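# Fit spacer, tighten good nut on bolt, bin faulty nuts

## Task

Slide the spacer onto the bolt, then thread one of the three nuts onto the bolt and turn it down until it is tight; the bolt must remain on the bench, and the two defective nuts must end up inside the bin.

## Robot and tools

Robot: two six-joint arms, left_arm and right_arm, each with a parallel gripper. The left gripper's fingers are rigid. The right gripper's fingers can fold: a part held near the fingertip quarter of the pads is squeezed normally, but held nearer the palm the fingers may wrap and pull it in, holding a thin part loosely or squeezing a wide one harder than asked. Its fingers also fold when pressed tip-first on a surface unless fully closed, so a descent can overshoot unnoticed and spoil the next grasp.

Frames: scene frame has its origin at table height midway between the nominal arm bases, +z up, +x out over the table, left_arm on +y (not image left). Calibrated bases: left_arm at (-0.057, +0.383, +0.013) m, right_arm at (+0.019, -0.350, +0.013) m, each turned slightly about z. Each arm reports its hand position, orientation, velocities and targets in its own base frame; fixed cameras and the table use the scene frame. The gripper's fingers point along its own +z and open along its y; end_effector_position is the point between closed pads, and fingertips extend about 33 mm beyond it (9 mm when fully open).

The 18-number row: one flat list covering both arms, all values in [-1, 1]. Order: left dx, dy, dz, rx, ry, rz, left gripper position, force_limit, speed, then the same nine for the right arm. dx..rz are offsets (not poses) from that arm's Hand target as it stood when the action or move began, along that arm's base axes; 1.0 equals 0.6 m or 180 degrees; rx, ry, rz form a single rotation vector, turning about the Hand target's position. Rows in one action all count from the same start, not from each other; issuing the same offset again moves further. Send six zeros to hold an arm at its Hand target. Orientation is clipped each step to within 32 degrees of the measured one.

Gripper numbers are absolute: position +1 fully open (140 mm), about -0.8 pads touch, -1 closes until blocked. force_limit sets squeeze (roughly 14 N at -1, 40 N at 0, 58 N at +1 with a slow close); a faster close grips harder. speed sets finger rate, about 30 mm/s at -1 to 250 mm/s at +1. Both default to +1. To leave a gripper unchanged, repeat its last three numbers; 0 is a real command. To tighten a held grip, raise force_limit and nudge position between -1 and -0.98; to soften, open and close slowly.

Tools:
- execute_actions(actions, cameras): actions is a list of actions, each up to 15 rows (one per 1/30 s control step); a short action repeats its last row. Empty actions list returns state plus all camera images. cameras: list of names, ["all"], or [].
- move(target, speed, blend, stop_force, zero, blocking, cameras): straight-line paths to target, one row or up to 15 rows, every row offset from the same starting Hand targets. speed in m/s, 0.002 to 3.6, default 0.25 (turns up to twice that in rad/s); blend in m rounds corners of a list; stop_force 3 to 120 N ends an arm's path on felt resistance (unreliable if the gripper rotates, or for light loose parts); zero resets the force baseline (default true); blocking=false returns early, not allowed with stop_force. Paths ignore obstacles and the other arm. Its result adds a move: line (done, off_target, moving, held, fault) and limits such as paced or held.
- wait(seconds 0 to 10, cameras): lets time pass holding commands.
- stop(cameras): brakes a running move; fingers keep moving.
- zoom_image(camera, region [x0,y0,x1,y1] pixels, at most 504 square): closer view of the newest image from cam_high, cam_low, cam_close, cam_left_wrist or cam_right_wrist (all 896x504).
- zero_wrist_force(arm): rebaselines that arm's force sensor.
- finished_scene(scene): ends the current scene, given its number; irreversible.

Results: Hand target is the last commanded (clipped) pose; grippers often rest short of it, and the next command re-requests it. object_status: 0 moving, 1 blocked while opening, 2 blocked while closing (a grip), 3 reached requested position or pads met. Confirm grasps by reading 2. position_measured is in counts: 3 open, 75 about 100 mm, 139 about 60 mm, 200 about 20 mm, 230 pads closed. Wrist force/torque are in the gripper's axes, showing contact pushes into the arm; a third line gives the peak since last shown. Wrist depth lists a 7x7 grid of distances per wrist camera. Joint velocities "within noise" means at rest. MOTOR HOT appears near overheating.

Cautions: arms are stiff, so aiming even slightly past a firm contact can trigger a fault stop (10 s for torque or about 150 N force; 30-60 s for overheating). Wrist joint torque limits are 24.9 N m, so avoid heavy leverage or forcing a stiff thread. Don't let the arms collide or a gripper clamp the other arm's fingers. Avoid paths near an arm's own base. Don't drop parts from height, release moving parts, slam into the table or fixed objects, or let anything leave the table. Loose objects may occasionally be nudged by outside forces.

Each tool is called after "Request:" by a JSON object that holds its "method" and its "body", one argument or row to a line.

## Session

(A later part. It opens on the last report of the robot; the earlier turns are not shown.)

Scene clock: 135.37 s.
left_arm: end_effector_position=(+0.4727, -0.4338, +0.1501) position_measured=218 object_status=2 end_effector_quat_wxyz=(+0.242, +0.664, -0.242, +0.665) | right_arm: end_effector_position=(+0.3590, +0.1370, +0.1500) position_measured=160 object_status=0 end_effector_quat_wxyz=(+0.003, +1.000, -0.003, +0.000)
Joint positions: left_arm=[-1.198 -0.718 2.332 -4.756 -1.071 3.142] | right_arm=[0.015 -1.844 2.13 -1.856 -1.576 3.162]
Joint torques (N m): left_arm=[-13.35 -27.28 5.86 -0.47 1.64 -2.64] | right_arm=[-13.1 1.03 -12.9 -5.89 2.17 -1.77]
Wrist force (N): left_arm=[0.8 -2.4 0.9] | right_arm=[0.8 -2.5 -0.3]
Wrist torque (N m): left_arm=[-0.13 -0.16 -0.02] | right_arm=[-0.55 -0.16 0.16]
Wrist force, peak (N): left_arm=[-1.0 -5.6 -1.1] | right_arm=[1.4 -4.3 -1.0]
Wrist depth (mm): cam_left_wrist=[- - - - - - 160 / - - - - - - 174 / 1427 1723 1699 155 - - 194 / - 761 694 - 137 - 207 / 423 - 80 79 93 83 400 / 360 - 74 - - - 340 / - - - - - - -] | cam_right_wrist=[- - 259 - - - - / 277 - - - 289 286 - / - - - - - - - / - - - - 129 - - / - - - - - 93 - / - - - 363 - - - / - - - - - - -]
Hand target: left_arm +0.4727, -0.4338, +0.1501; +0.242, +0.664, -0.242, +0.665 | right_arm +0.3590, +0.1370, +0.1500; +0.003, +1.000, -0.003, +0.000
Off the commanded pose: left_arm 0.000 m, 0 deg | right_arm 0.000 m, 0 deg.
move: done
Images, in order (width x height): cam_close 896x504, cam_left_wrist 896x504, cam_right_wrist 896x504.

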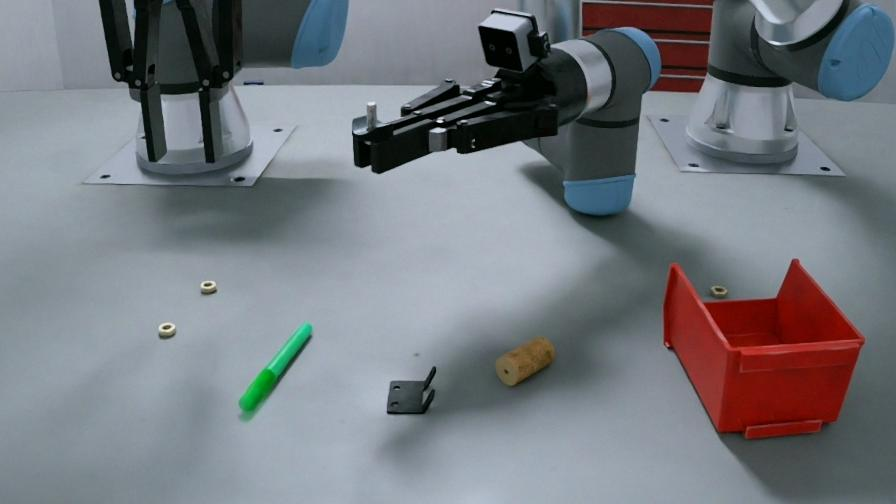

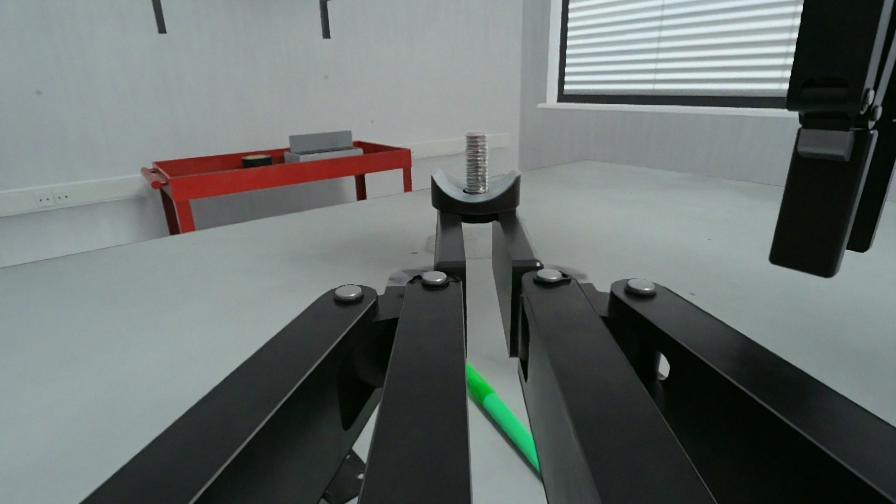

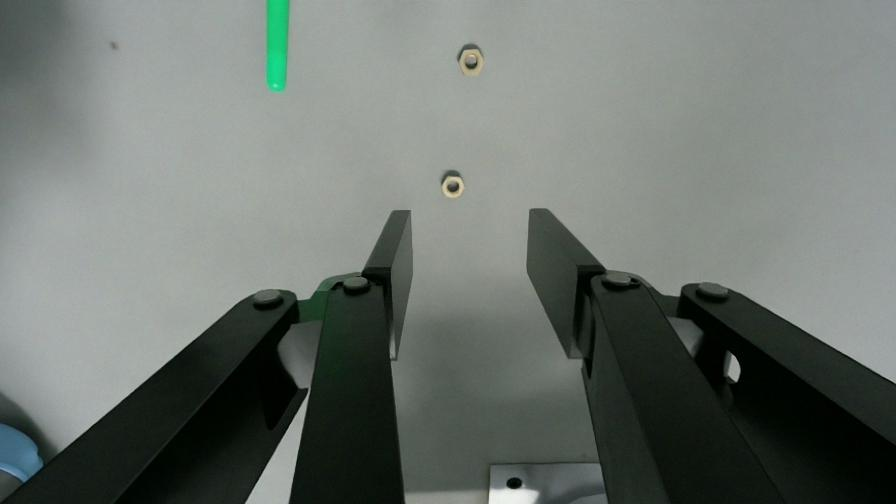

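Request:
{"method": "move", "body": {
  "target": [0,0,0,0,0,0,-1,1,1,-0.0088,0.0082,-0.125,0,0,0.1467,-0.5,0,-1],
  "speed": 0.2,
  "cameras": ["cam_right_wrist"]
}}

Request:
{"method": "zoom_image", "body": {
  "camera": "cam_right_wrist",
  "region": [400, 120, 540, 260]
}}

Scene clock: 139.90 s.
left_arm: end_effector_position=(+0.4727, -0.4338, +0.1501) position_measured=218 object_status=2 end_effector_quat_wxyz=(+0.242, +0.664, -0.242, +0.665) | right_arm: end_effector_position=(+0.3537, +0.1419, +0.0751) position_measured=192 object_status=3 end_effector_quat_wxyz=(+0.003, +0.974, +0.226, +0.000)
Joint positions: left_arm=[-1.198 -0.718 2.332 -4.756 -1.071 3.142] | right_arm=[0.029 -1.77 2.285 -2.088 -1.576 2.715]
Joint torques (N m): left_arm=[-12.73 -27.13 4.62 -0.3 1.5 -2.62] | right_arm=[-13.44 0.76 -11.2 -5.84 2.39 -1.83]
Wrist force (N): left_arm=[0.6 -2.5 1.1] | right_arm=[0.9 -2.3 0.0]
Wrist torque (N m): left_arm=[-0.15 -0.13 -0.02] | right_arm=[-0.50 -0.18 0.16]
Wrist force, peak (N): left_arm=[0.6 -2.7 1.0] | right_arm=[0.9 -2.8 -0.4]
Wrist depth (mm): cam_left_wrist=[1688 1514 - - - - 181 / - - - - - - 188 / 1322 1514 1665 155 - 1523 194 / - - - - - - 184 / 455 446 80 79 93 83 211 / 361 - 74 - - - - / - - - - - - -] | cam_right_wrist=[- - - - - - - / - - - 208 204 - - / - - 220 217 - - - / - 240 - 132 129 - - / - 238 90 - - - - / - - - - - - - / - - - - - - -]
Hand target: left_arm +0.4727, -0.4338, +0.1501; +0.242, +0.664, -0.242, +0.665 | right_arm +0.3538, +0.1419, +0.0750; +0.003, +0.974, +0.226, +0.000
Off the commanded pose: left_arm 0.000 m, 0 deg | right_arm 0.000 m, 0 deg.
move: done
Images, in order (width x height): cam_right_wrist 896x504.

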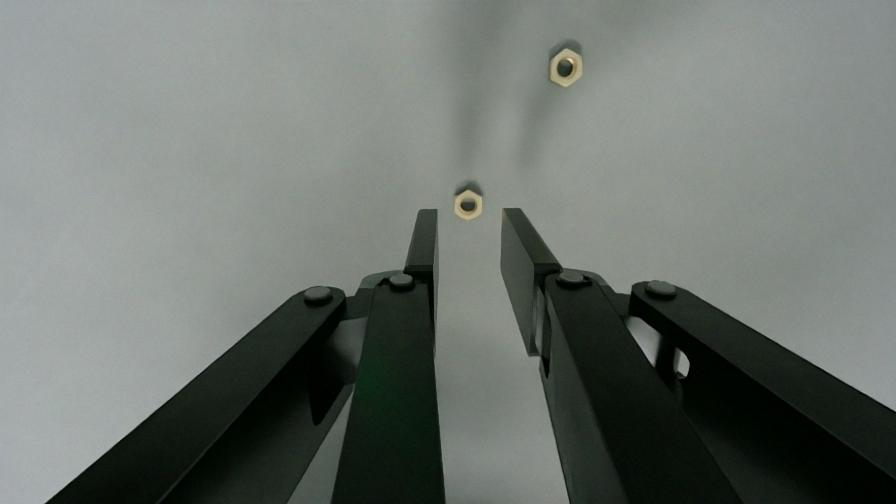

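Scaled by 3.600 from the camera's 896x504 image, which has a finer 1280x720 frame.

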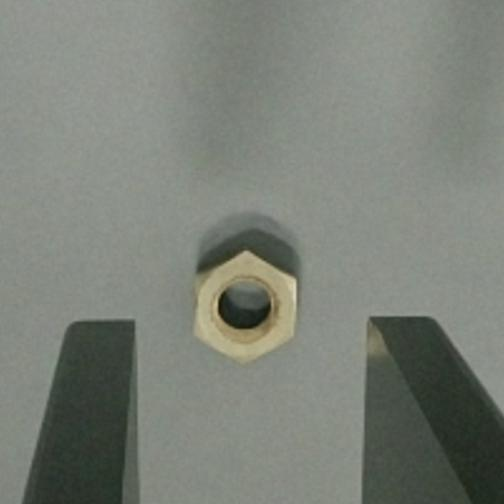

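Request:
{"method": "move", "body": {
  "target": [
    [0,0,0,0,0,0,-1,1,1,0.0045,-0.0008,-0.07,0,0,0,-0.5,0,-1],
    [0,0,0,0,0,0,-1,1,1,0.0045,-0.0008,-0.0875,0,0,0,-0.5,0,-1],
    [0,0,0,0,0,0,-1,1,1,0.0045,-0.0008,-0.0875,0,0,0,-1,0,-1]
  ],
  "speed": [0.1, 0.03, 0.03],
  "blend": [0.005, 0, 0]
}}

Request:
{"method": "wait", "body": {
  "seconds": 0.7,
  "cameras": ["cam_right_wrist"]
}}

Request:
{"method": "zoom_image", "body": {
  "camera": "cam_right_wrist",
  "region": [400, 160, 540, 300]
}}

Scene clock: 143.10 s.
left_arm: end_effector_position=(+0.4727, -0.4338, +0.1501) position_measured=218 object_status=2 end_effector_quat_wxyz=(+0.242, +0.664, -0.242, +0.665) | right_arm: end_effector_position=(+0.3565, +0.1415, +0.0225) position_measured=212 object_status=0 end_effector_quat_wxyz=(+0.003, +0.974, +0.226, +0.000)
Joint positions: left_arm=[-1.198 -0.718 2.332 -4.756 -1.071 3.142] | right_arm=[0.027 -1.666 2.365 -2.271 -1.576 2.713]
Joint torques (N m): left_arm=[-13.06 -27.16 4.07 -0.35 1.51 -2.57] | right_arm=[10.31 -2.85 -8.58 -5.33 -1.33 2.03]
Wrist force (N): left_arm=[0.5 -2.5 1.0] | right_arm=[-3.5 -4.0 -16.8]
Wrist torque (N m): left_arm=[-0.16 -0.12 -0.03] | right_arm=[-0.40 -0.20 0.14]
Wrist force, peak (N): left_arm=[0.8 -2.7 1.0] | right_arm=[-3.9 -4.1 -17.8]
Wrist depth (mm): cam_left_wrist=[- - - - 2871 - 174 / - 1723 2250 - - 255 183 / 1523 1622 1676 155 - - 190 / - - - - - 547 179 / - 490 80 79 93 87 192 / 346 - 75 - - - 202 / - - - - - - -] | cam_right_wrist=[- 150 150 - - - - / - - - 160 158 - - / - - - 165 166 - - / 175 - - - 173 - 180 / 185 - 84 - - - 189 / - - - - - - - / - - - - - - -]
Hand target: left_arm +0.4727, -0.4338, +0.1501; +0.242, +0.664, -0.242, +0.665 | right_arm +0.3565, +0.1414, +0.0225; +0.003, +0.974, +0.226, +0.000
Off the commanded pose: left_arm 0.000 m, 0 deg | right_arm 0.000 m, 0 deg.
move: done

Scene clock: 143.80 s.
left_arm: end_effector_position=(+0.4727, -0.4338, +0.1501) position_measured=218 object_status=2 end_effector_quat_wxyz=(+0.242, +0.664, -0.242, +0.665) | right_arm: end_effector_position=(+0.3565, +0.1415, +0.0225) position_measured=212 object_status=2 end_effector_quat_wxyz=(+0.003, +0.974, +0.226, +0.000)
Joint positions: left_arm=[-1.198 -0.718 2.332 -4.756 -1.071 3.142] | right_arm=[0.027 -1.666 2.365 -2.271 -1.576 2.713]
Joint torques (N m): left_arm=[-13.04 -27.79 3.76 -0.33 1.55 -2.73] | right_arm=[11.2 -0.96 -8.53 -4.94 -1.62 1.61]
Wrist force (N): left_arm=[0.4 -2.6 0.9] | right_arm=[-3.4 -4.1 -16.2]
Wrist torque (N m): left_arm=[-0.17 -0.09 -0.03] | right_arm=[-0.42 -0.18 0.15]
Wrist force, peak (N): left_arm=[0.6 -2.8 1.1] | right_arm=[-3.9 -4.3 -17.9]
Wrist depth (mm): cam_left_wrist=[1329 1784 - - - - 174 / - - - - - 248 183 / 1654 1542 1723 155 - - 190 / - 608 - - - - 179 / 425 480 80 79 93 86 192 / 363 - 74 - - - - / - - - - - - -] | cam_right_wrist=[- 151 - - - 152 - / 159 - - - - - - / - - - 166 - - - / - - - 171 - 175 - / - 186 84 - - - - / - - - - - - - / - - - - - - -]
Hand target: left_arm +0.4727, -0.4338, +0.1501; +0.242, +0.664, -0.242, +0.665 | right_arm +0.3565, +0.1414, +0.0225; +0.003, +0.974, +0.226, +0.000
Tool commands: left_gripper/position=-1.0 left_gripper/force_limit=+1.0 left_gripper/speed=+1.0 right_gripper/position=-1.0 right_gripper/force_limit=+0.0 right_gripper/speed=-1.0
Off the commanded pose: left_arm 0.000 m, 0 deg | right_arm 0.000 m, 0 deg.
wait: 0.70 s; at rest by 0.17 s
Images, in order (width x height): cam_right_wrist 896x504.

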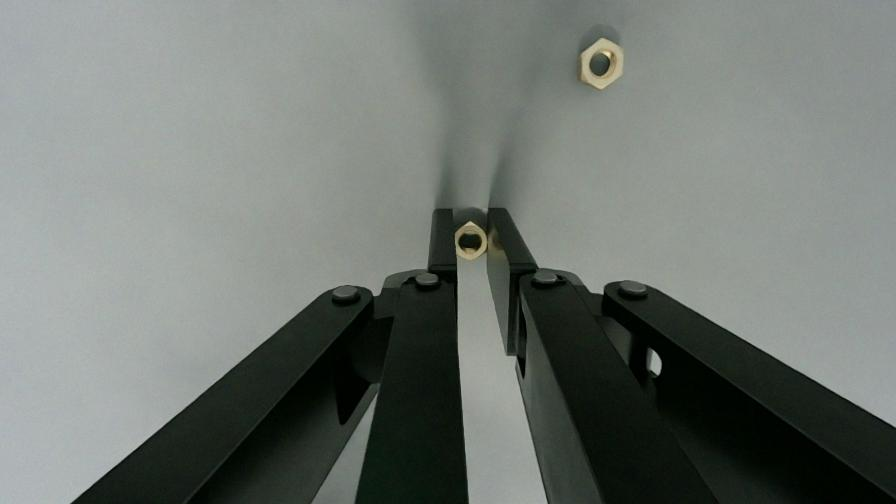

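Scaled by 3.600 from the camera's 896x504 image, which has a finer 1280x720 frame.

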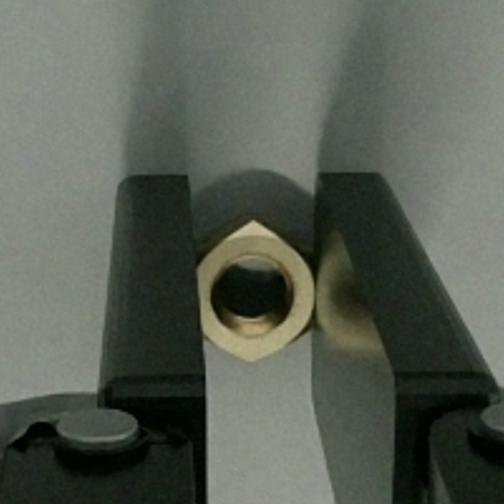

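Request:
{"method": "move", "body": {
  "target": [0,0,0,0,0,0,-1,1,1,0,0,0.05,0,0,0,-1,0,-1],
  "speed": 0.05,
  "cameras": ["cam_right_wrist","cam_close"]
}}

Request:
{"method": "zoom_image", "body": {
  "camera": "cam_right_wrist",
  "region": [400, 160, 540, 300]
}}

Request:
{"method": "zoom_image", "body": {
  "camera": "cam_close",
  "region": [140, 180, 260, 320]
}}

Scene clock: 145.37 s.
left_arm: end_effector_position=(+0.4727, -0.4338, +0.1501) position_measured=218 object_status=2 end_effector_quat_wxyz=(+0.242, +0.664, -0.242, +0.665) | right_arm: end_effector_position=(+0.3564, +0.1415, +0.0524) position_measured=212 object_status=2 end_effector_quat_wxyz=(+0.003, +0.974, +0.226, +0.000)
Joint positions: left_arm=[-1.198 -0.718 2.332 -4.756 -1.071 3.142] | right_arm=[0.027 -1.725 2.318 -2.166 -1.576 2.713]
Joint torques (N m): left_arm=[-13.2 -28.1 3.64 -0.4 1.54 -2.64] | right_arm=[-6.94 -25.27 -28.41 -0.48 -0.64 -1.77]
Wrist force (N): left_arm=[0.6 -2.4 0.9] | right_arm=[0.5 -2.8 0.2]
Wrist torque (N m): left_arm=[-0.12 -0.14 -0.02] | right_arm=[-0.59 -0.10 0.10]
Wrist force, peak (N): left_arm=[0.7 -2.7 1.0] | right_arm=[-3.8 -4.3 -17.6]
Wrist depth (mm): cam_left_wrist=[- - - - - - 180 / - 2117 - 2402 - 1747 188 / 1654 1561 1601 154 - 838 192 / - 771 642 - - - 183 / 447 474 80 79 93 83 201 / - - 74 - - - 338 / - - - - - - -] | cam_right_wrist=[- - - - - - - / - - - - - 187 - / - - - - - - - / - - - - - - - / - - 84 - - - - / - - - - - - - / - - - - - - -]
Hand target: left_arm +0.4727, -0.4338, +0.1501; +0.242, +0.664, -0.242, +0.665 | right_arm +0.3565, +0.1414, +0.0525; +0.003, +0.974, +0.226, +0.000
Off the commanded pose: left_arm 0.000 m, 0 deg | right_arm 0.000 m, 0 deg.
move: done
Images, in order (width x height): cam_close 896x504, cam_right_wrist 896x504.

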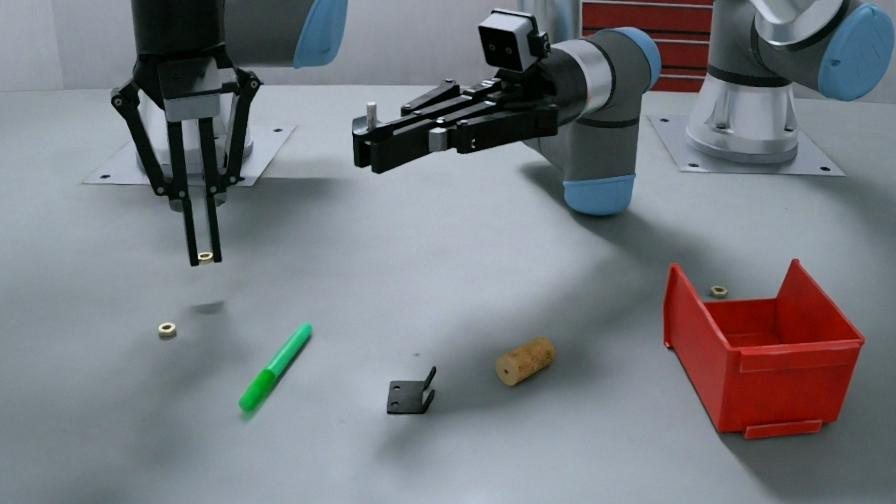

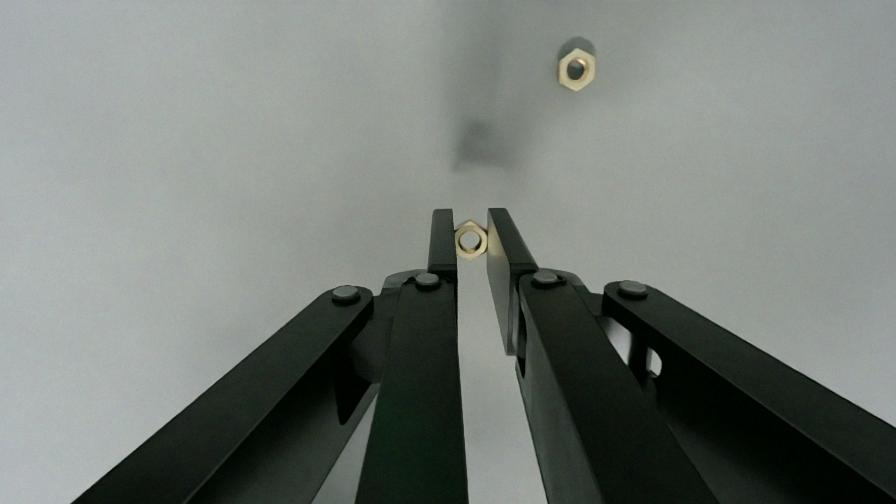

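Scaled by 3.600 from the camera's 896x504 image, which has a finer 1280x720 frame.

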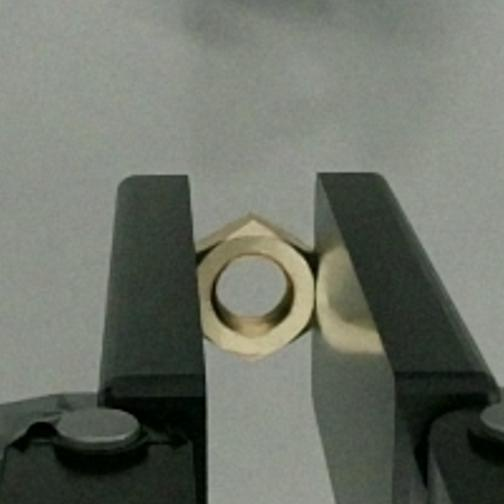

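Scaled by 3.600 from the camera's 896x504 image, which has a finer 1280x720 frame.

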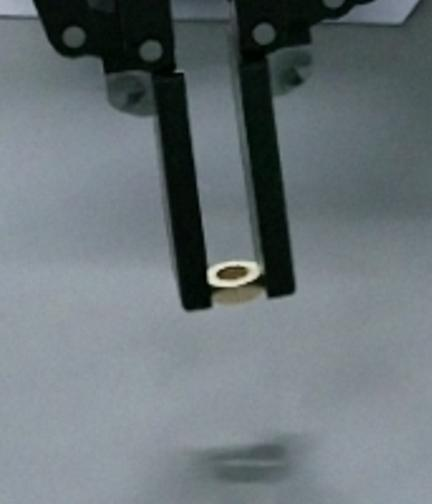

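Request:
{"method": "move", "body": {
  "target": [
    [0,0,0,0,0,0,-1,1,1,0,0,0.3208,0,0,0,-1,0,-1],
    [0,0,0,0,0,0,-1,1,1,0.1023,0.2858,0.3208,0,0,0,-1,0,-1]
  ],
  "speed": 0.3,
  "blend": [0.05, 0],
  "cameras": ["cam_right_wrist","cam_left_wrist","cam_close"]
}}

Request:
{"method": "zoom_image", "body": {
  "camera": "cam_right_wrist",
  "region": [400, 160, 540, 300]
}}

Request:
{"method": "zoom_image", "body": {
  "camera": "cam_left_wrist",
  "region": [420, 40, 530, 240]
}}

Request:
{"method": "zoom_image", "body": {
  "camera": "cam_close",
  "region": [340, 50, 420, 170]
}}

Scene clock: 148.87 s.
left_arm: end_effector_position=(+0.4727, -0.4338, +0.1501) position_measured=218 object_status=2 end_effector_quat_wxyz=(+0.242, +0.664, -0.242, +0.665) | right_arm: end_effector_position=(+0.4178, +0.3128, +0.2450) position_measured=212 object_status=2 end_effector_quat_wxyz=(+0.003, +0.974, +0.226, +0.001)
Joint positions: left_arm=[-1.198 -0.718 2.332 -4.756 -1.071 3.142] | right_arm=[0.388 -1.537 1.617 -1.651 -1.576 3.074]
Joint torques (N m): left_arm=[-12.9 -27.91 2.78 -0.37 1.53 -2.62] | right_arm=[13.86 -14.44 -32.21 -0.79 -2.33 1.47]
Wrist force (N): left_arm=[0.5 -2.4 1.1] | right_arm=[0.8 -2.5 0.0]
Wrist torque (N m): left_arm=[-0.13 -0.12 -0.02] | right_arm=[-0.52 -0.17 -0.06]
Wrist force, peak (N): left_arm=[0.6 -2.7 1.1] | right_arm=[1.7 -3.9 -0.1]
Wrist depth (mm): cam_left_wrist=[- - - 130 - - - / 1419 - 2191 2379 - - - / 1532 1523 1601 154 - - - / 1487 - 600 - 139 595 - / 418 - 80 79 92 84 387 / 361 - 74 - - - - / - - - - - - -] | cam_right_wrist=[- 344 339 - - 356 361 / - - - - 374 - 367 / - 377 376 - 389 388 - / - 228 224 169 - - - / 202 234 84 - - - - / 230 - - - - - - / - - - - - - -]
Hand target: left_arm +0.4727, -0.4338, +0.1501; +0.242, +0.664, -0.242, +0.665 | right_arm +0.4178, +0.3129, +0.2450; +0.003, +0.974, +0.226, +0.000
Off the commanded pose: left_arm 0.000 m, 0 deg | right_arm 0.000 m, 0 deg.
move: done
Images, in order (width x height): cam_close 896x504, cam_left_wrist 896x504, cam_right_wrist 896x504.

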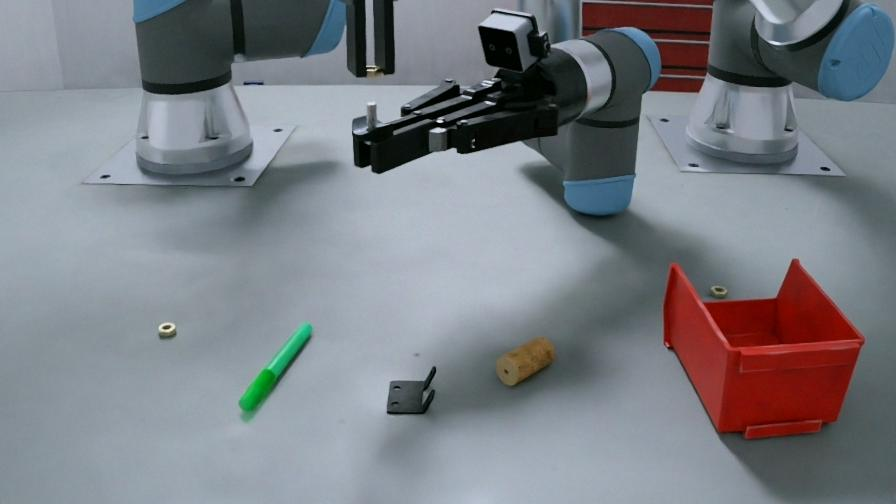

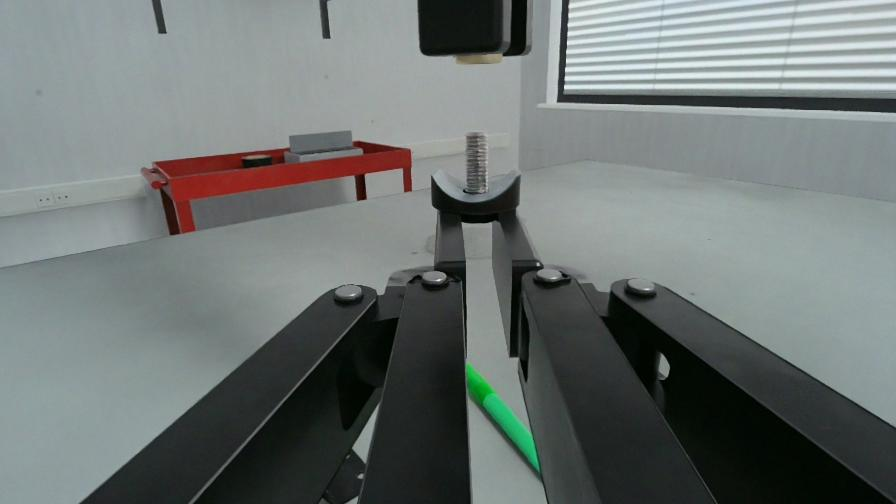

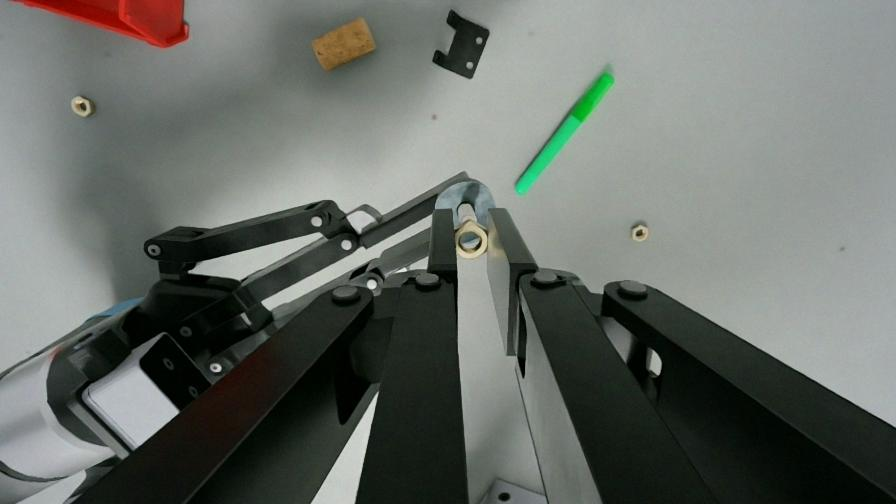

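Scaled by 3.600 from the camera's 896x504 image, which has a finer 1280x720 frame.

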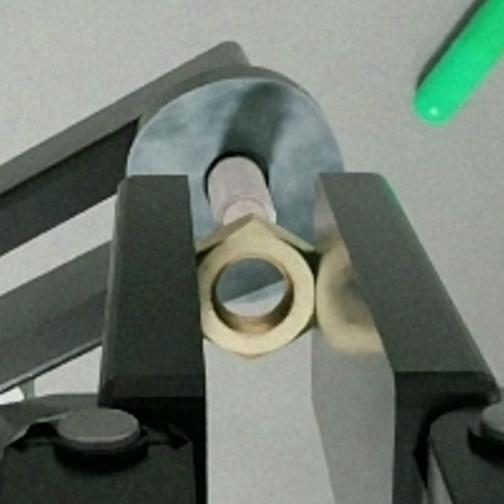

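Scaled by 2.520 from the camera's 896x504 image, which has a finer 1280x720 frame.

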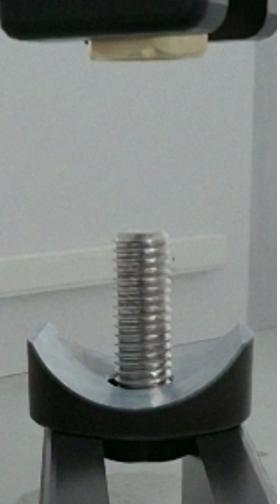

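Scaled by 4.200 from the camera's 896x504 image, which has a finer 1280x720 frame.

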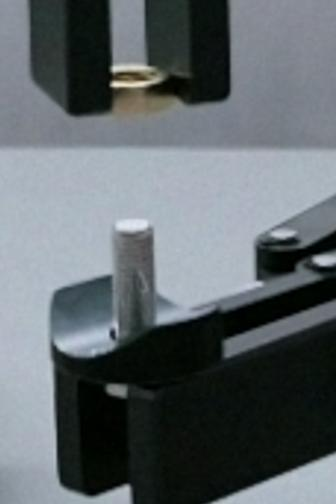

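Request:
{"method": "move", "body": {
  "target": [
    [0,0,0,0,0,0,-1,1,1,0,0,0,0,0,0.5,-1,0,-1],
    [0,0,0,0,0,0,-1,1,1,0,0,0,0,0,1,-1,0,-1]
  ],
  "speed": 1.0,
  "blend": [0.02, 0],
  "cameras": ["cam_right_wrist","cam_left_wrist"]
}}

Request:
{"method": "zoom_image", "body": {
  "camera": "cam_left_wrist",
  "region": [420, 40, 530, 240]
}}

Request:
{"method": "zoom_image", "body": {
  "camera": "cam_right_wrist",
  "region": [400, 160, 540, 300]
}}

Scene clock: 152.57 s.
left_arm: end_effector_position=(+0.4727, -0.4338, +0.1501) position_measured=218 object_status=2 end_effector_quat_wxyz=(+0.242, +0.664, -0.242, +0.665) | right_arm: end_effector_position=(+0.4178, +0.3129, +0.2450) position_measured=212 object_status=2 end_effector_quat_wxyz=(+0.000, -0.226, +0.974, +0.003)
Joint positions: left_arm=[-1.198 -0.718 2.332 -4.756 -1.071 3.142] | right_arm=[0.381 -1.539 1.618 -1.65 -1.566 -0.074]
Joint torques (N m): left_arm=[-13.06 -27.94 1.35 -0.34 1.5 -2.56] | right_arm=[-12.96 -13.75 -31.46 -0.67 2.11 -1.7]
Wrist force (N): left_arm=[0.4 -2.4 1.1] | right_arm=[0.5 -2.5 -0.1]
Wrist torque (N m): left_arm=[-0.14 -0.09 -0.02] | right_arm=[-0.51 -0.13 0.13]
Wrist force, peak (N): left_arm=[0.5 -2.7 1.2] | right_arm=[1.0 -2.6 -0.2]
Wrist depth (mm): cam_left_wrist=[- - - 128 - - - / - - - 2602 - - - / - 1315 1797 163 - - 1810 / - 645 708 - 611 652 - / - 452 80 79 92 83 - / 345 - 75 - - - 340 / - - - - - - -] | cam_right_wrist=[- 343 - - 198 194 186 / - - - - 209 205 203 / - - - 207 216 215 385 / - - 417 - 382 - - / - - 84 - - - 424 / - - - - - - - / - - - - - - -]
Hand target: left_arm +0.4727, -0.4338, +0.1501; +0.242, +0.664, -0.242, +0.665 | right_arm +0.4178, +0.3129, +0.2450; +0.000, -0.226, +0.974, +0.003
Off the commanded pose: left_arm 0.000 m, 0 deg | right_arm 0.000 m, 0 deg.
move: done
Images, in order (width x height): cam_left_wrist 896x504, cam_right_wrist 896x504.

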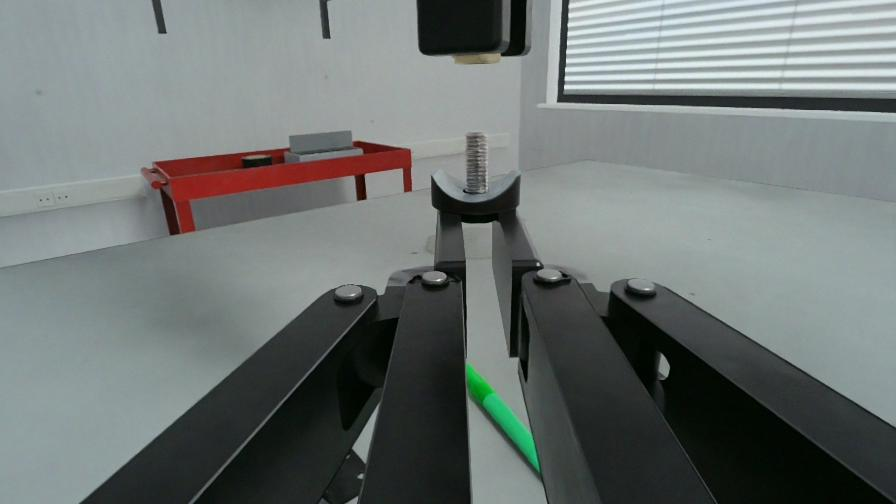

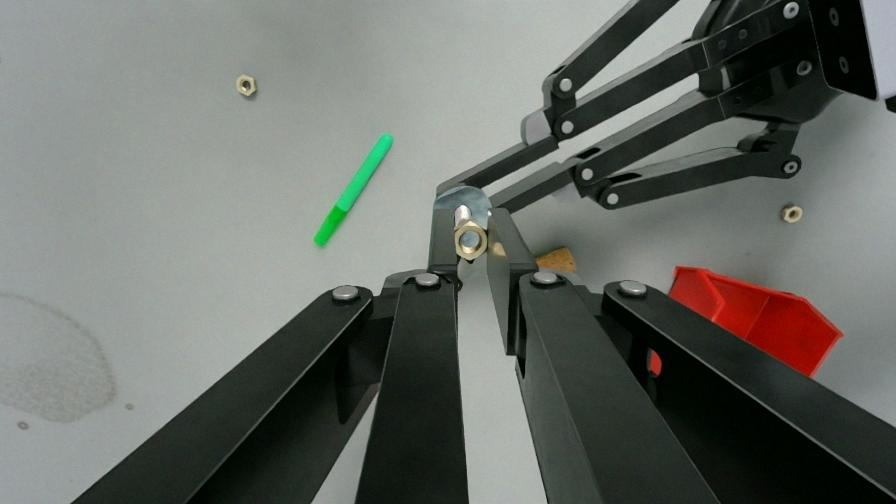

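Scaled by 2.520 from the camera's 896x504 image, which has a finer 1280x720 frame.

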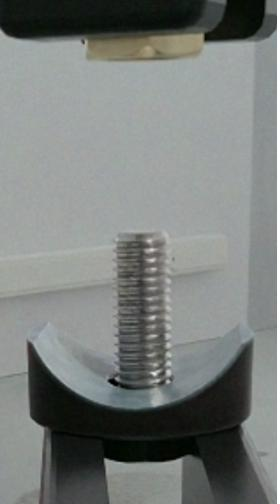

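Scaled by 3.600 from the camera's 896x504 image, which has a finer 1280x720 frame.

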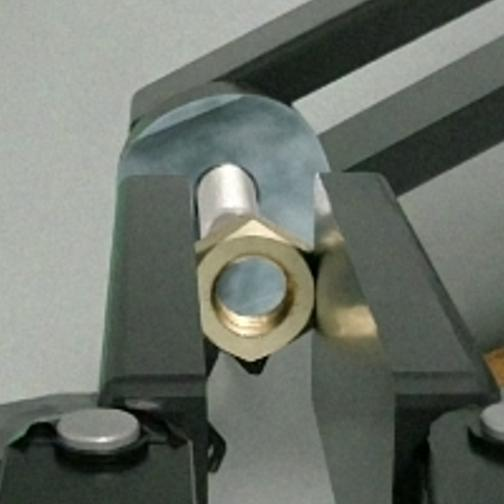

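Request:
{"method": "move", "body": {
  "target": [
    [0,0,0,0,0,0,-1,1,1,0,0,0,0,0,0.5556,-1,0,-1],
    [0,0,0,0,0,0,-1,1,1,0,0,-0.01,0,0,-0.8889,-1,0,-1],
    [0,0,0,0,0,0,-1,1,1,0,0,-0.0225,0,0,-0.3333,-1,0,-1]
  ],
  "speed": 1.2,
  "blend": [0.02, 0.02, 0],
  "cameras": ["cam_right_wrist","cam_left_wrist"]
}}

Request:
{"method": "zoom_image", "body": {
  "camera": "cam_left_wrist",
  "region": [420, 60, 530, 240]
}}

Request:
{"method": "zoom_image", "body": {
  "camera": "cam_right_wrist",
  "region": [430, 190, 510, 270]
}}

Scene clock: 156.77 s.
left_arm: end_effector_position=(+0.4727, -0.4338, +0.1501) position_measured=218 object_status=2 end_effector_quat_wxyz=(+0.242, +0.664, -0.242, +0.665) | right_arm: end_effector_position=(+0.4178, +0.3129, +0.2315) position_measured=212 object_status=2 end_effector_quat_wxyz=(+0.001, +0.292, +0.957, +0.003)
Joint positions: left_arm=[-1.198 -0.718 2.332 -4.756 -1.071 3.142] | right_arm=[0.383 -1.538 1.654 -1.691 -1.568 -5.308]
Joint torques (N m): left_arm=[-13.18 -27.2 -0.16 -0.33 1.51 -2.64] | right_arm=[-14.22 -14.34 -31.28 -0.53 2.58 -1.78]
Wrist force (N): left_arm=[0.8 -2.5 1.0] | right_arm=[0.7 -2.1 -0.3]
Wrist torque (N m): left_arm=[-0.15 -0.15 -0.02] | right_arm=[-0.45 -0.14 0.12]
Wrist force, peak (N): left_arm=[0.4 -2.8 1.1] | right_arm=[1.4 -2.6 0.1]
Wrist depth (mm): cam_left_wrist=[- - - 129 - - - / - - - - 2250 - - / 1201 1380 1711 155 943 - - / 656 645 659 - 620 - 645 / 417 - 80 79 93 84 419 / 360 - 74 - - - 338 / - - - - - - -] | cam_right_wrist=[- - - 183 332 333 - / - - 365 191 349 - - / - - - 199 - - - / - - - - 112 401 383 / - - 84 - - - - / - - - - - - - / - - - - - - -]
Hand target: left_arm +0.4727, -0.4338, +0.1501; +0.242, +0.664, -0.242, +0.665 | right_arm +0.4178, +0.3129, +0.2315; +0.001, +0.292, +0.957, +0.003
Off the commanded pose: left_arm 0.000 m, 0 deg | right_arm 0.000 m, 0 deg.
move: done; limits=paced
Images, in order (width x height): cam_left_wrist 896x504, cam_right_wrist 896x504.

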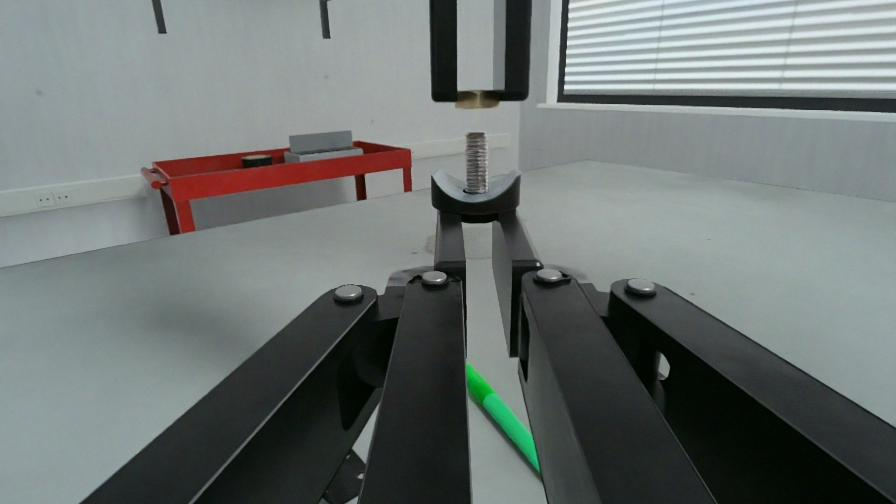

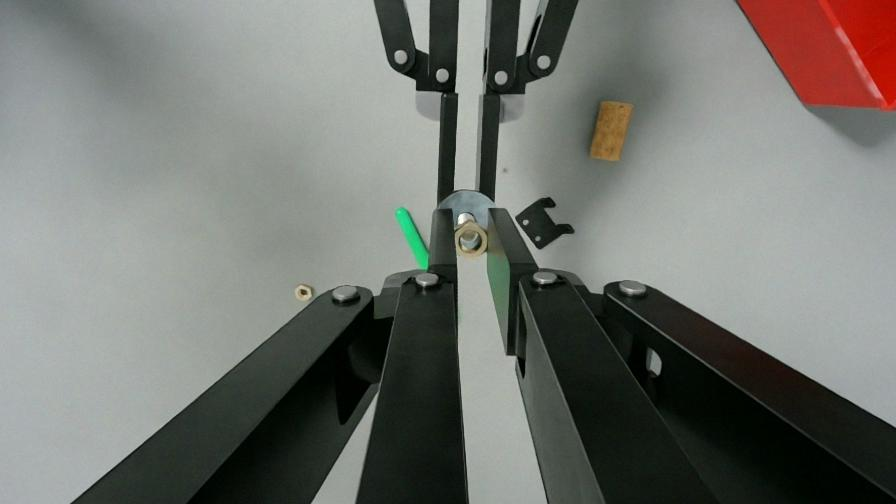

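Scaled by 2.800 from the camera's 896x504 image, which has a finer 1280x720 frame.

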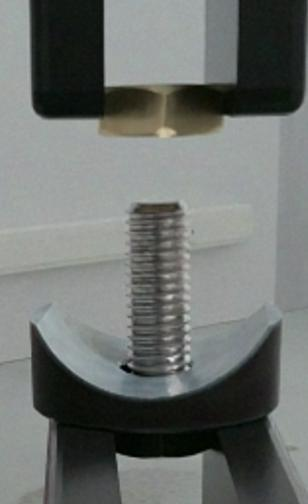

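Scaled by 6.300 from the camera's 896x504 image, which has a finer 1280x720 frame.

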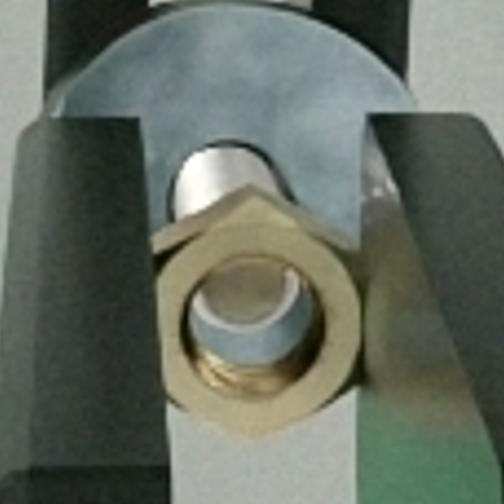

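Request:
{"method": "move", "body": {
  "target": [0,0,0,0,0,0,-1,1,1,0.0025,-0.0008,-0.0092,0,0,0,-1,0,-1],
  "speed": 0.05,
  "cameras": ["cam_right_wrist","cam_left_wrist","cam_close"]
}}

Request:
{"method": "zoom_image", "body": {
  "camera": "cam_left_wrist",
  "region": [430, 80, 530, 220]
}}

Request:
{"method": "zoom_image", "body": {
  "camera": "cam_right_wrist",
  "region": [430, 190, 510, 270]
}}

Request:
{"method": "zoom_image", "body": {
  "camera": "cam_close",
  "region": [340, 60, 410, 150]
}}

Scene clock: 159.07 s.
left_arm: end_effector_position=(+0.4727, -0.4338, +0.1501) position_measured=218 object_status=2 end_effector_quat_wxyz=(+0.242, +0.664, -0.242, +0.665) | right_arm: end_effector_position=(+0.4193, +0.3125, +0.2261) position_measured=212 object_status=2 end_effector_quat_wxyz=(+0.001, +0.292, +0.957, +0.003)
Joint positions: left_arm=[-1.198 -0.718 2.332 -4.756 -1.071 3.142] | right_arm=[0.381 -1.535 1.664 -1.704 -1.568 -5.311]
Joint torques (N m): left_arm=[-12.72 -27.93 0.15 -0.28 1.52 -2.52] | right_arm=[-13.07 -15.89 -13.93 -5.95 2.3 -1.88]
Wrist force (N): left_arm=[0.4 -2.4 1.2] | right_arm=[1.0 -2.1 0.0]
Wrist torque (N m): left_arm=[-0.12 -0.10 -0.02] | right_arm=[-0.45 -0.23 0.11]
Wrist force, peak (N): left_arm=[0.7 -2.8 1.0] | right_arm=[0.9 -2.7 -0.1]
Wrist depth (mm): cam_left_wrist=[- 1784 - 130 - - 1532 / - - 1759 146 - - - / 1505 1444 1676 155 - - - / - - - - 137 - - / - - 80 79 93 86 402 / 360 - 74 - - - - / - - - - - - -] | cam_right_wrist=[- - - 178 189 - - / - 340 347 186 - - - / - - 361 193 367 - - / - 371 - 146 376 - - / - - 84 - - - - / - - - - - - - / - - - - - - -]
Hand target: left_arm +0.4727, -0.4338, +0.1501; +0.242, +0.664, -0.242, +0.665 | right_arm +0.4193, +0.3124, +0.2259; +0.001, +0.292, +0.957, +0.003
Off the commanded pose: left_arm 0.000 m, 0 deg | right_arm 0.000 m, 0 deg.
move: done
Images, in order (width x height): cam_close 896x504, cam_left_wrist 896x504, cam_right_wrist 896x504.

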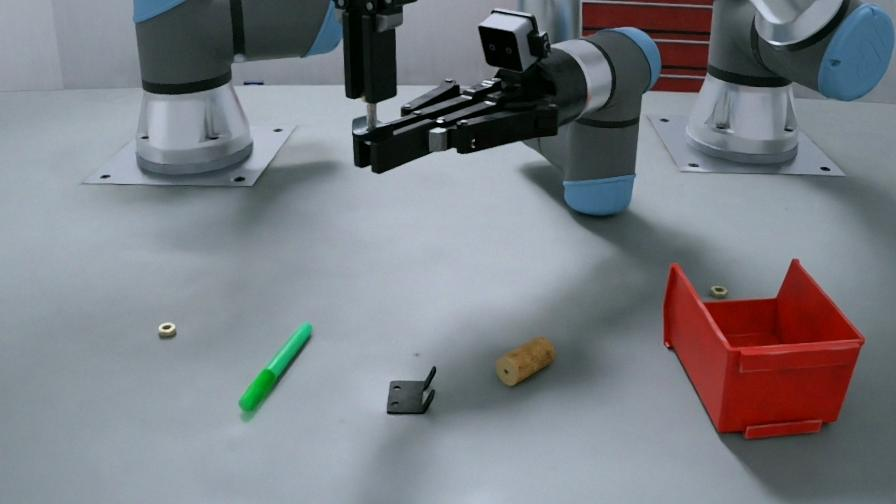

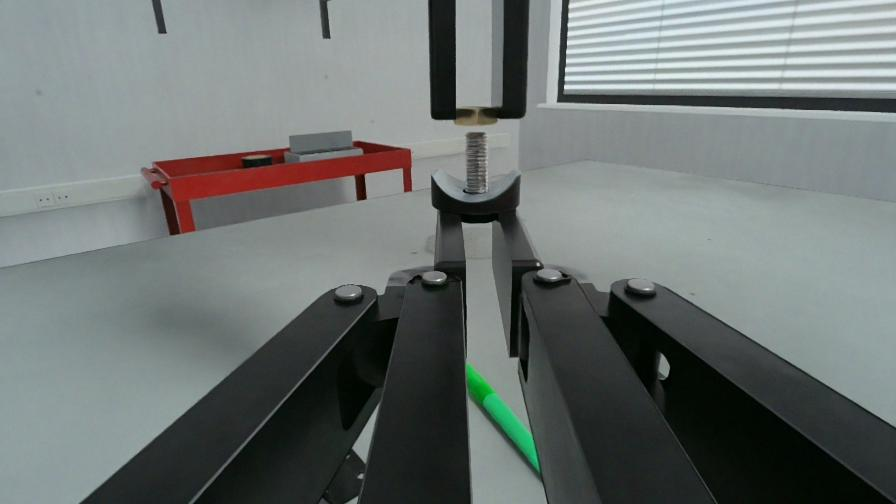

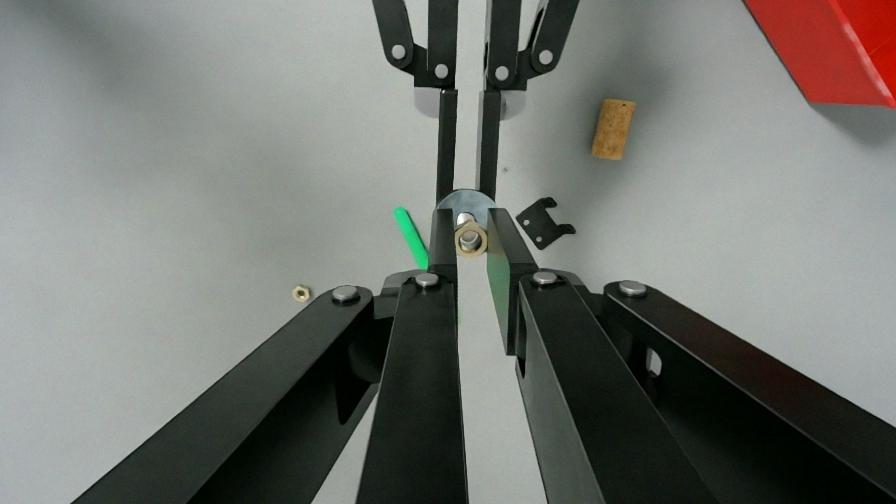

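Scaled by 3.600 from the camera's 896x504 image, which has a finer 1280x720 frame.

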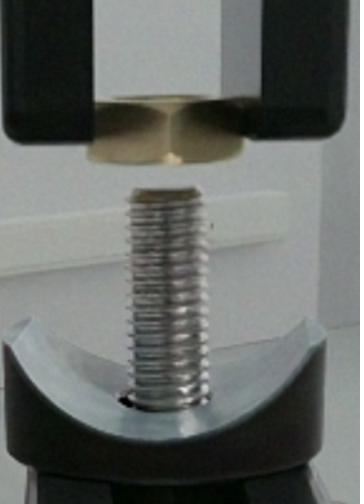

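Scaled by 6.300 from the camera's 896x504 image, which has a finer 1280x720 frame.

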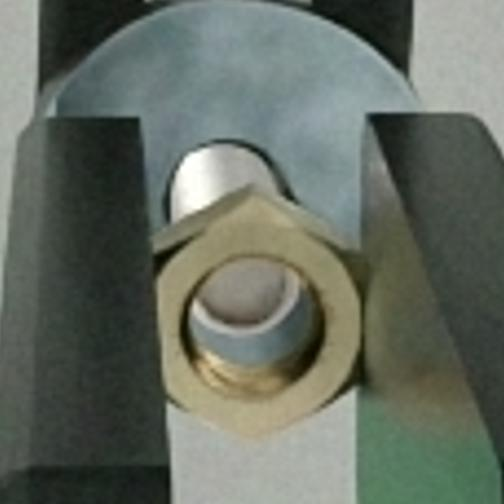

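Scaled by 5.600 from the camera's 896x504 image, which has a finer 1280x720 frame.

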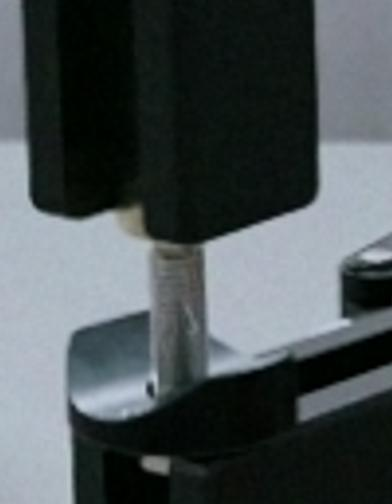

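Request:
{"method": "move", "body": {
  "target": [0,0,0,0,0,0,-1,1,1,0,0,-0.008,0,0,0,-1,0,-1],
  "speed": 0.005,
  "stop_force": 3,
  "cameras": ["cam_right_wrist","cam_left_wrist"]
}}

Request:
{"method": "zoom_image", "body": {
  "camera": "cam_left_wrist",
  "region": [430, 80, 530, 220]
}}

Request:
{"method": "zoom_image", "body": {
  "camera": "cam_right_wrist",
  "region": [430, 190, 510, 270]
}}

Scene clock: 161.30 s.
left_arm: end_effector_position=(+0.4727, -0.4338, +0.1501) position_measured=218 object_status=2 end_effector_quat_wxyz=(+0.242, +0.664, -0.242, +0.665) | right_arm: end_effector_position=(+0.4193, +0.3125, +0.2235) position_measured=212 object_status=2 end_effector_quat_wxyz=(+0.001, +0.292, +0.957, +0.003)
Joint positions: left_arm=[-1.198 -0.718 2.332 -4.756 -1.071 3.142] | right_arm=[0.381 -1.534 1.669 -1.711 -1.568 -5.311]
Joint torques (N m): left_arm=[-12.71 -33.1 -1.59 -5.79 1.52 -2.5] | right_arm=[-11.66 -27.21 -31.48 -0.52 2.34 -1.79]
Wrist force (N): left_arm=[-2.2 -3.0 1.1] | right_arm=[0.7 -2.8 -1.5]
Wrist torque (N m): left_arm=[-0.10 -0.07 -0.04] | right_arm=[-0.47 -0.16 0.11]
Wrist force, peak (N): left_arm=[-6.9 -3.9 1.1] | right_arm=[0.8 -3.7 -6.5]
Wrist depth (mm): cam_left_wrist=[1452 1514 1823 130 - - - / - - 1892 146 - - - / - 1350 1711 156 - 968 - / - - 644 - - 608 560 / 449 - 80 79 93 84 420 / 361 - 74 - - - 340 / - - - - - - -] | cam_right_wrist=[- - - 174 - 331 - / - 344 350 184 - - - / - - - 191 372 - - / - - - - 382 - - / - - 84 - - - - / - - - - - - - / - - - - - - -]
Hand target: left_arm +0.4727, -0.4338, +0.1501; +0.242, +0.664, -0.242, +0.665 | right_arm +0.4193, +0.3125, +0.2235; +0.001, +0.292, +0.957, +0.003 (not the last commanded pose)
Off the commanded pose: left_arm 0.000 m, 0 deg | right_arm 0.002 m, 0 deg.
move: contact (right_arm)
Images, in order (width x height): cam_left_wrist 896x504, cam_right_wrist 896x504.

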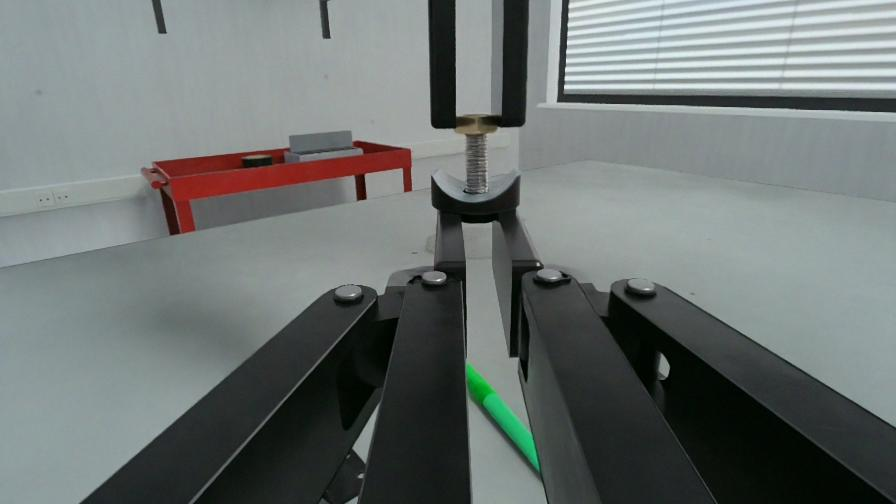

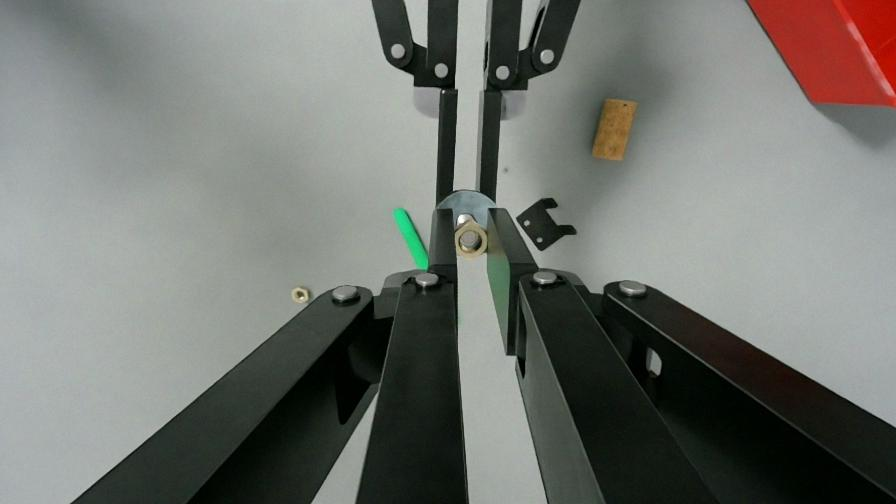

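Scaled by 3.600 from the camera's 896x504 image, which has a finer 1280x720 frame.

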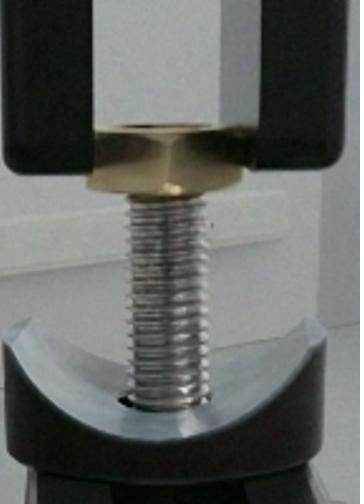

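Scaled by 6.300 from the camera's 896x504 image, which has a finer 1280x720 frame.

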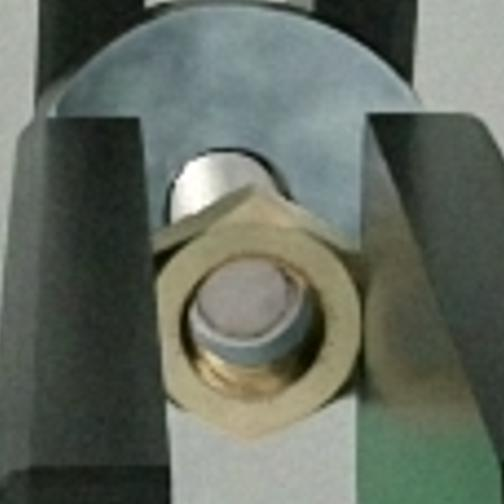

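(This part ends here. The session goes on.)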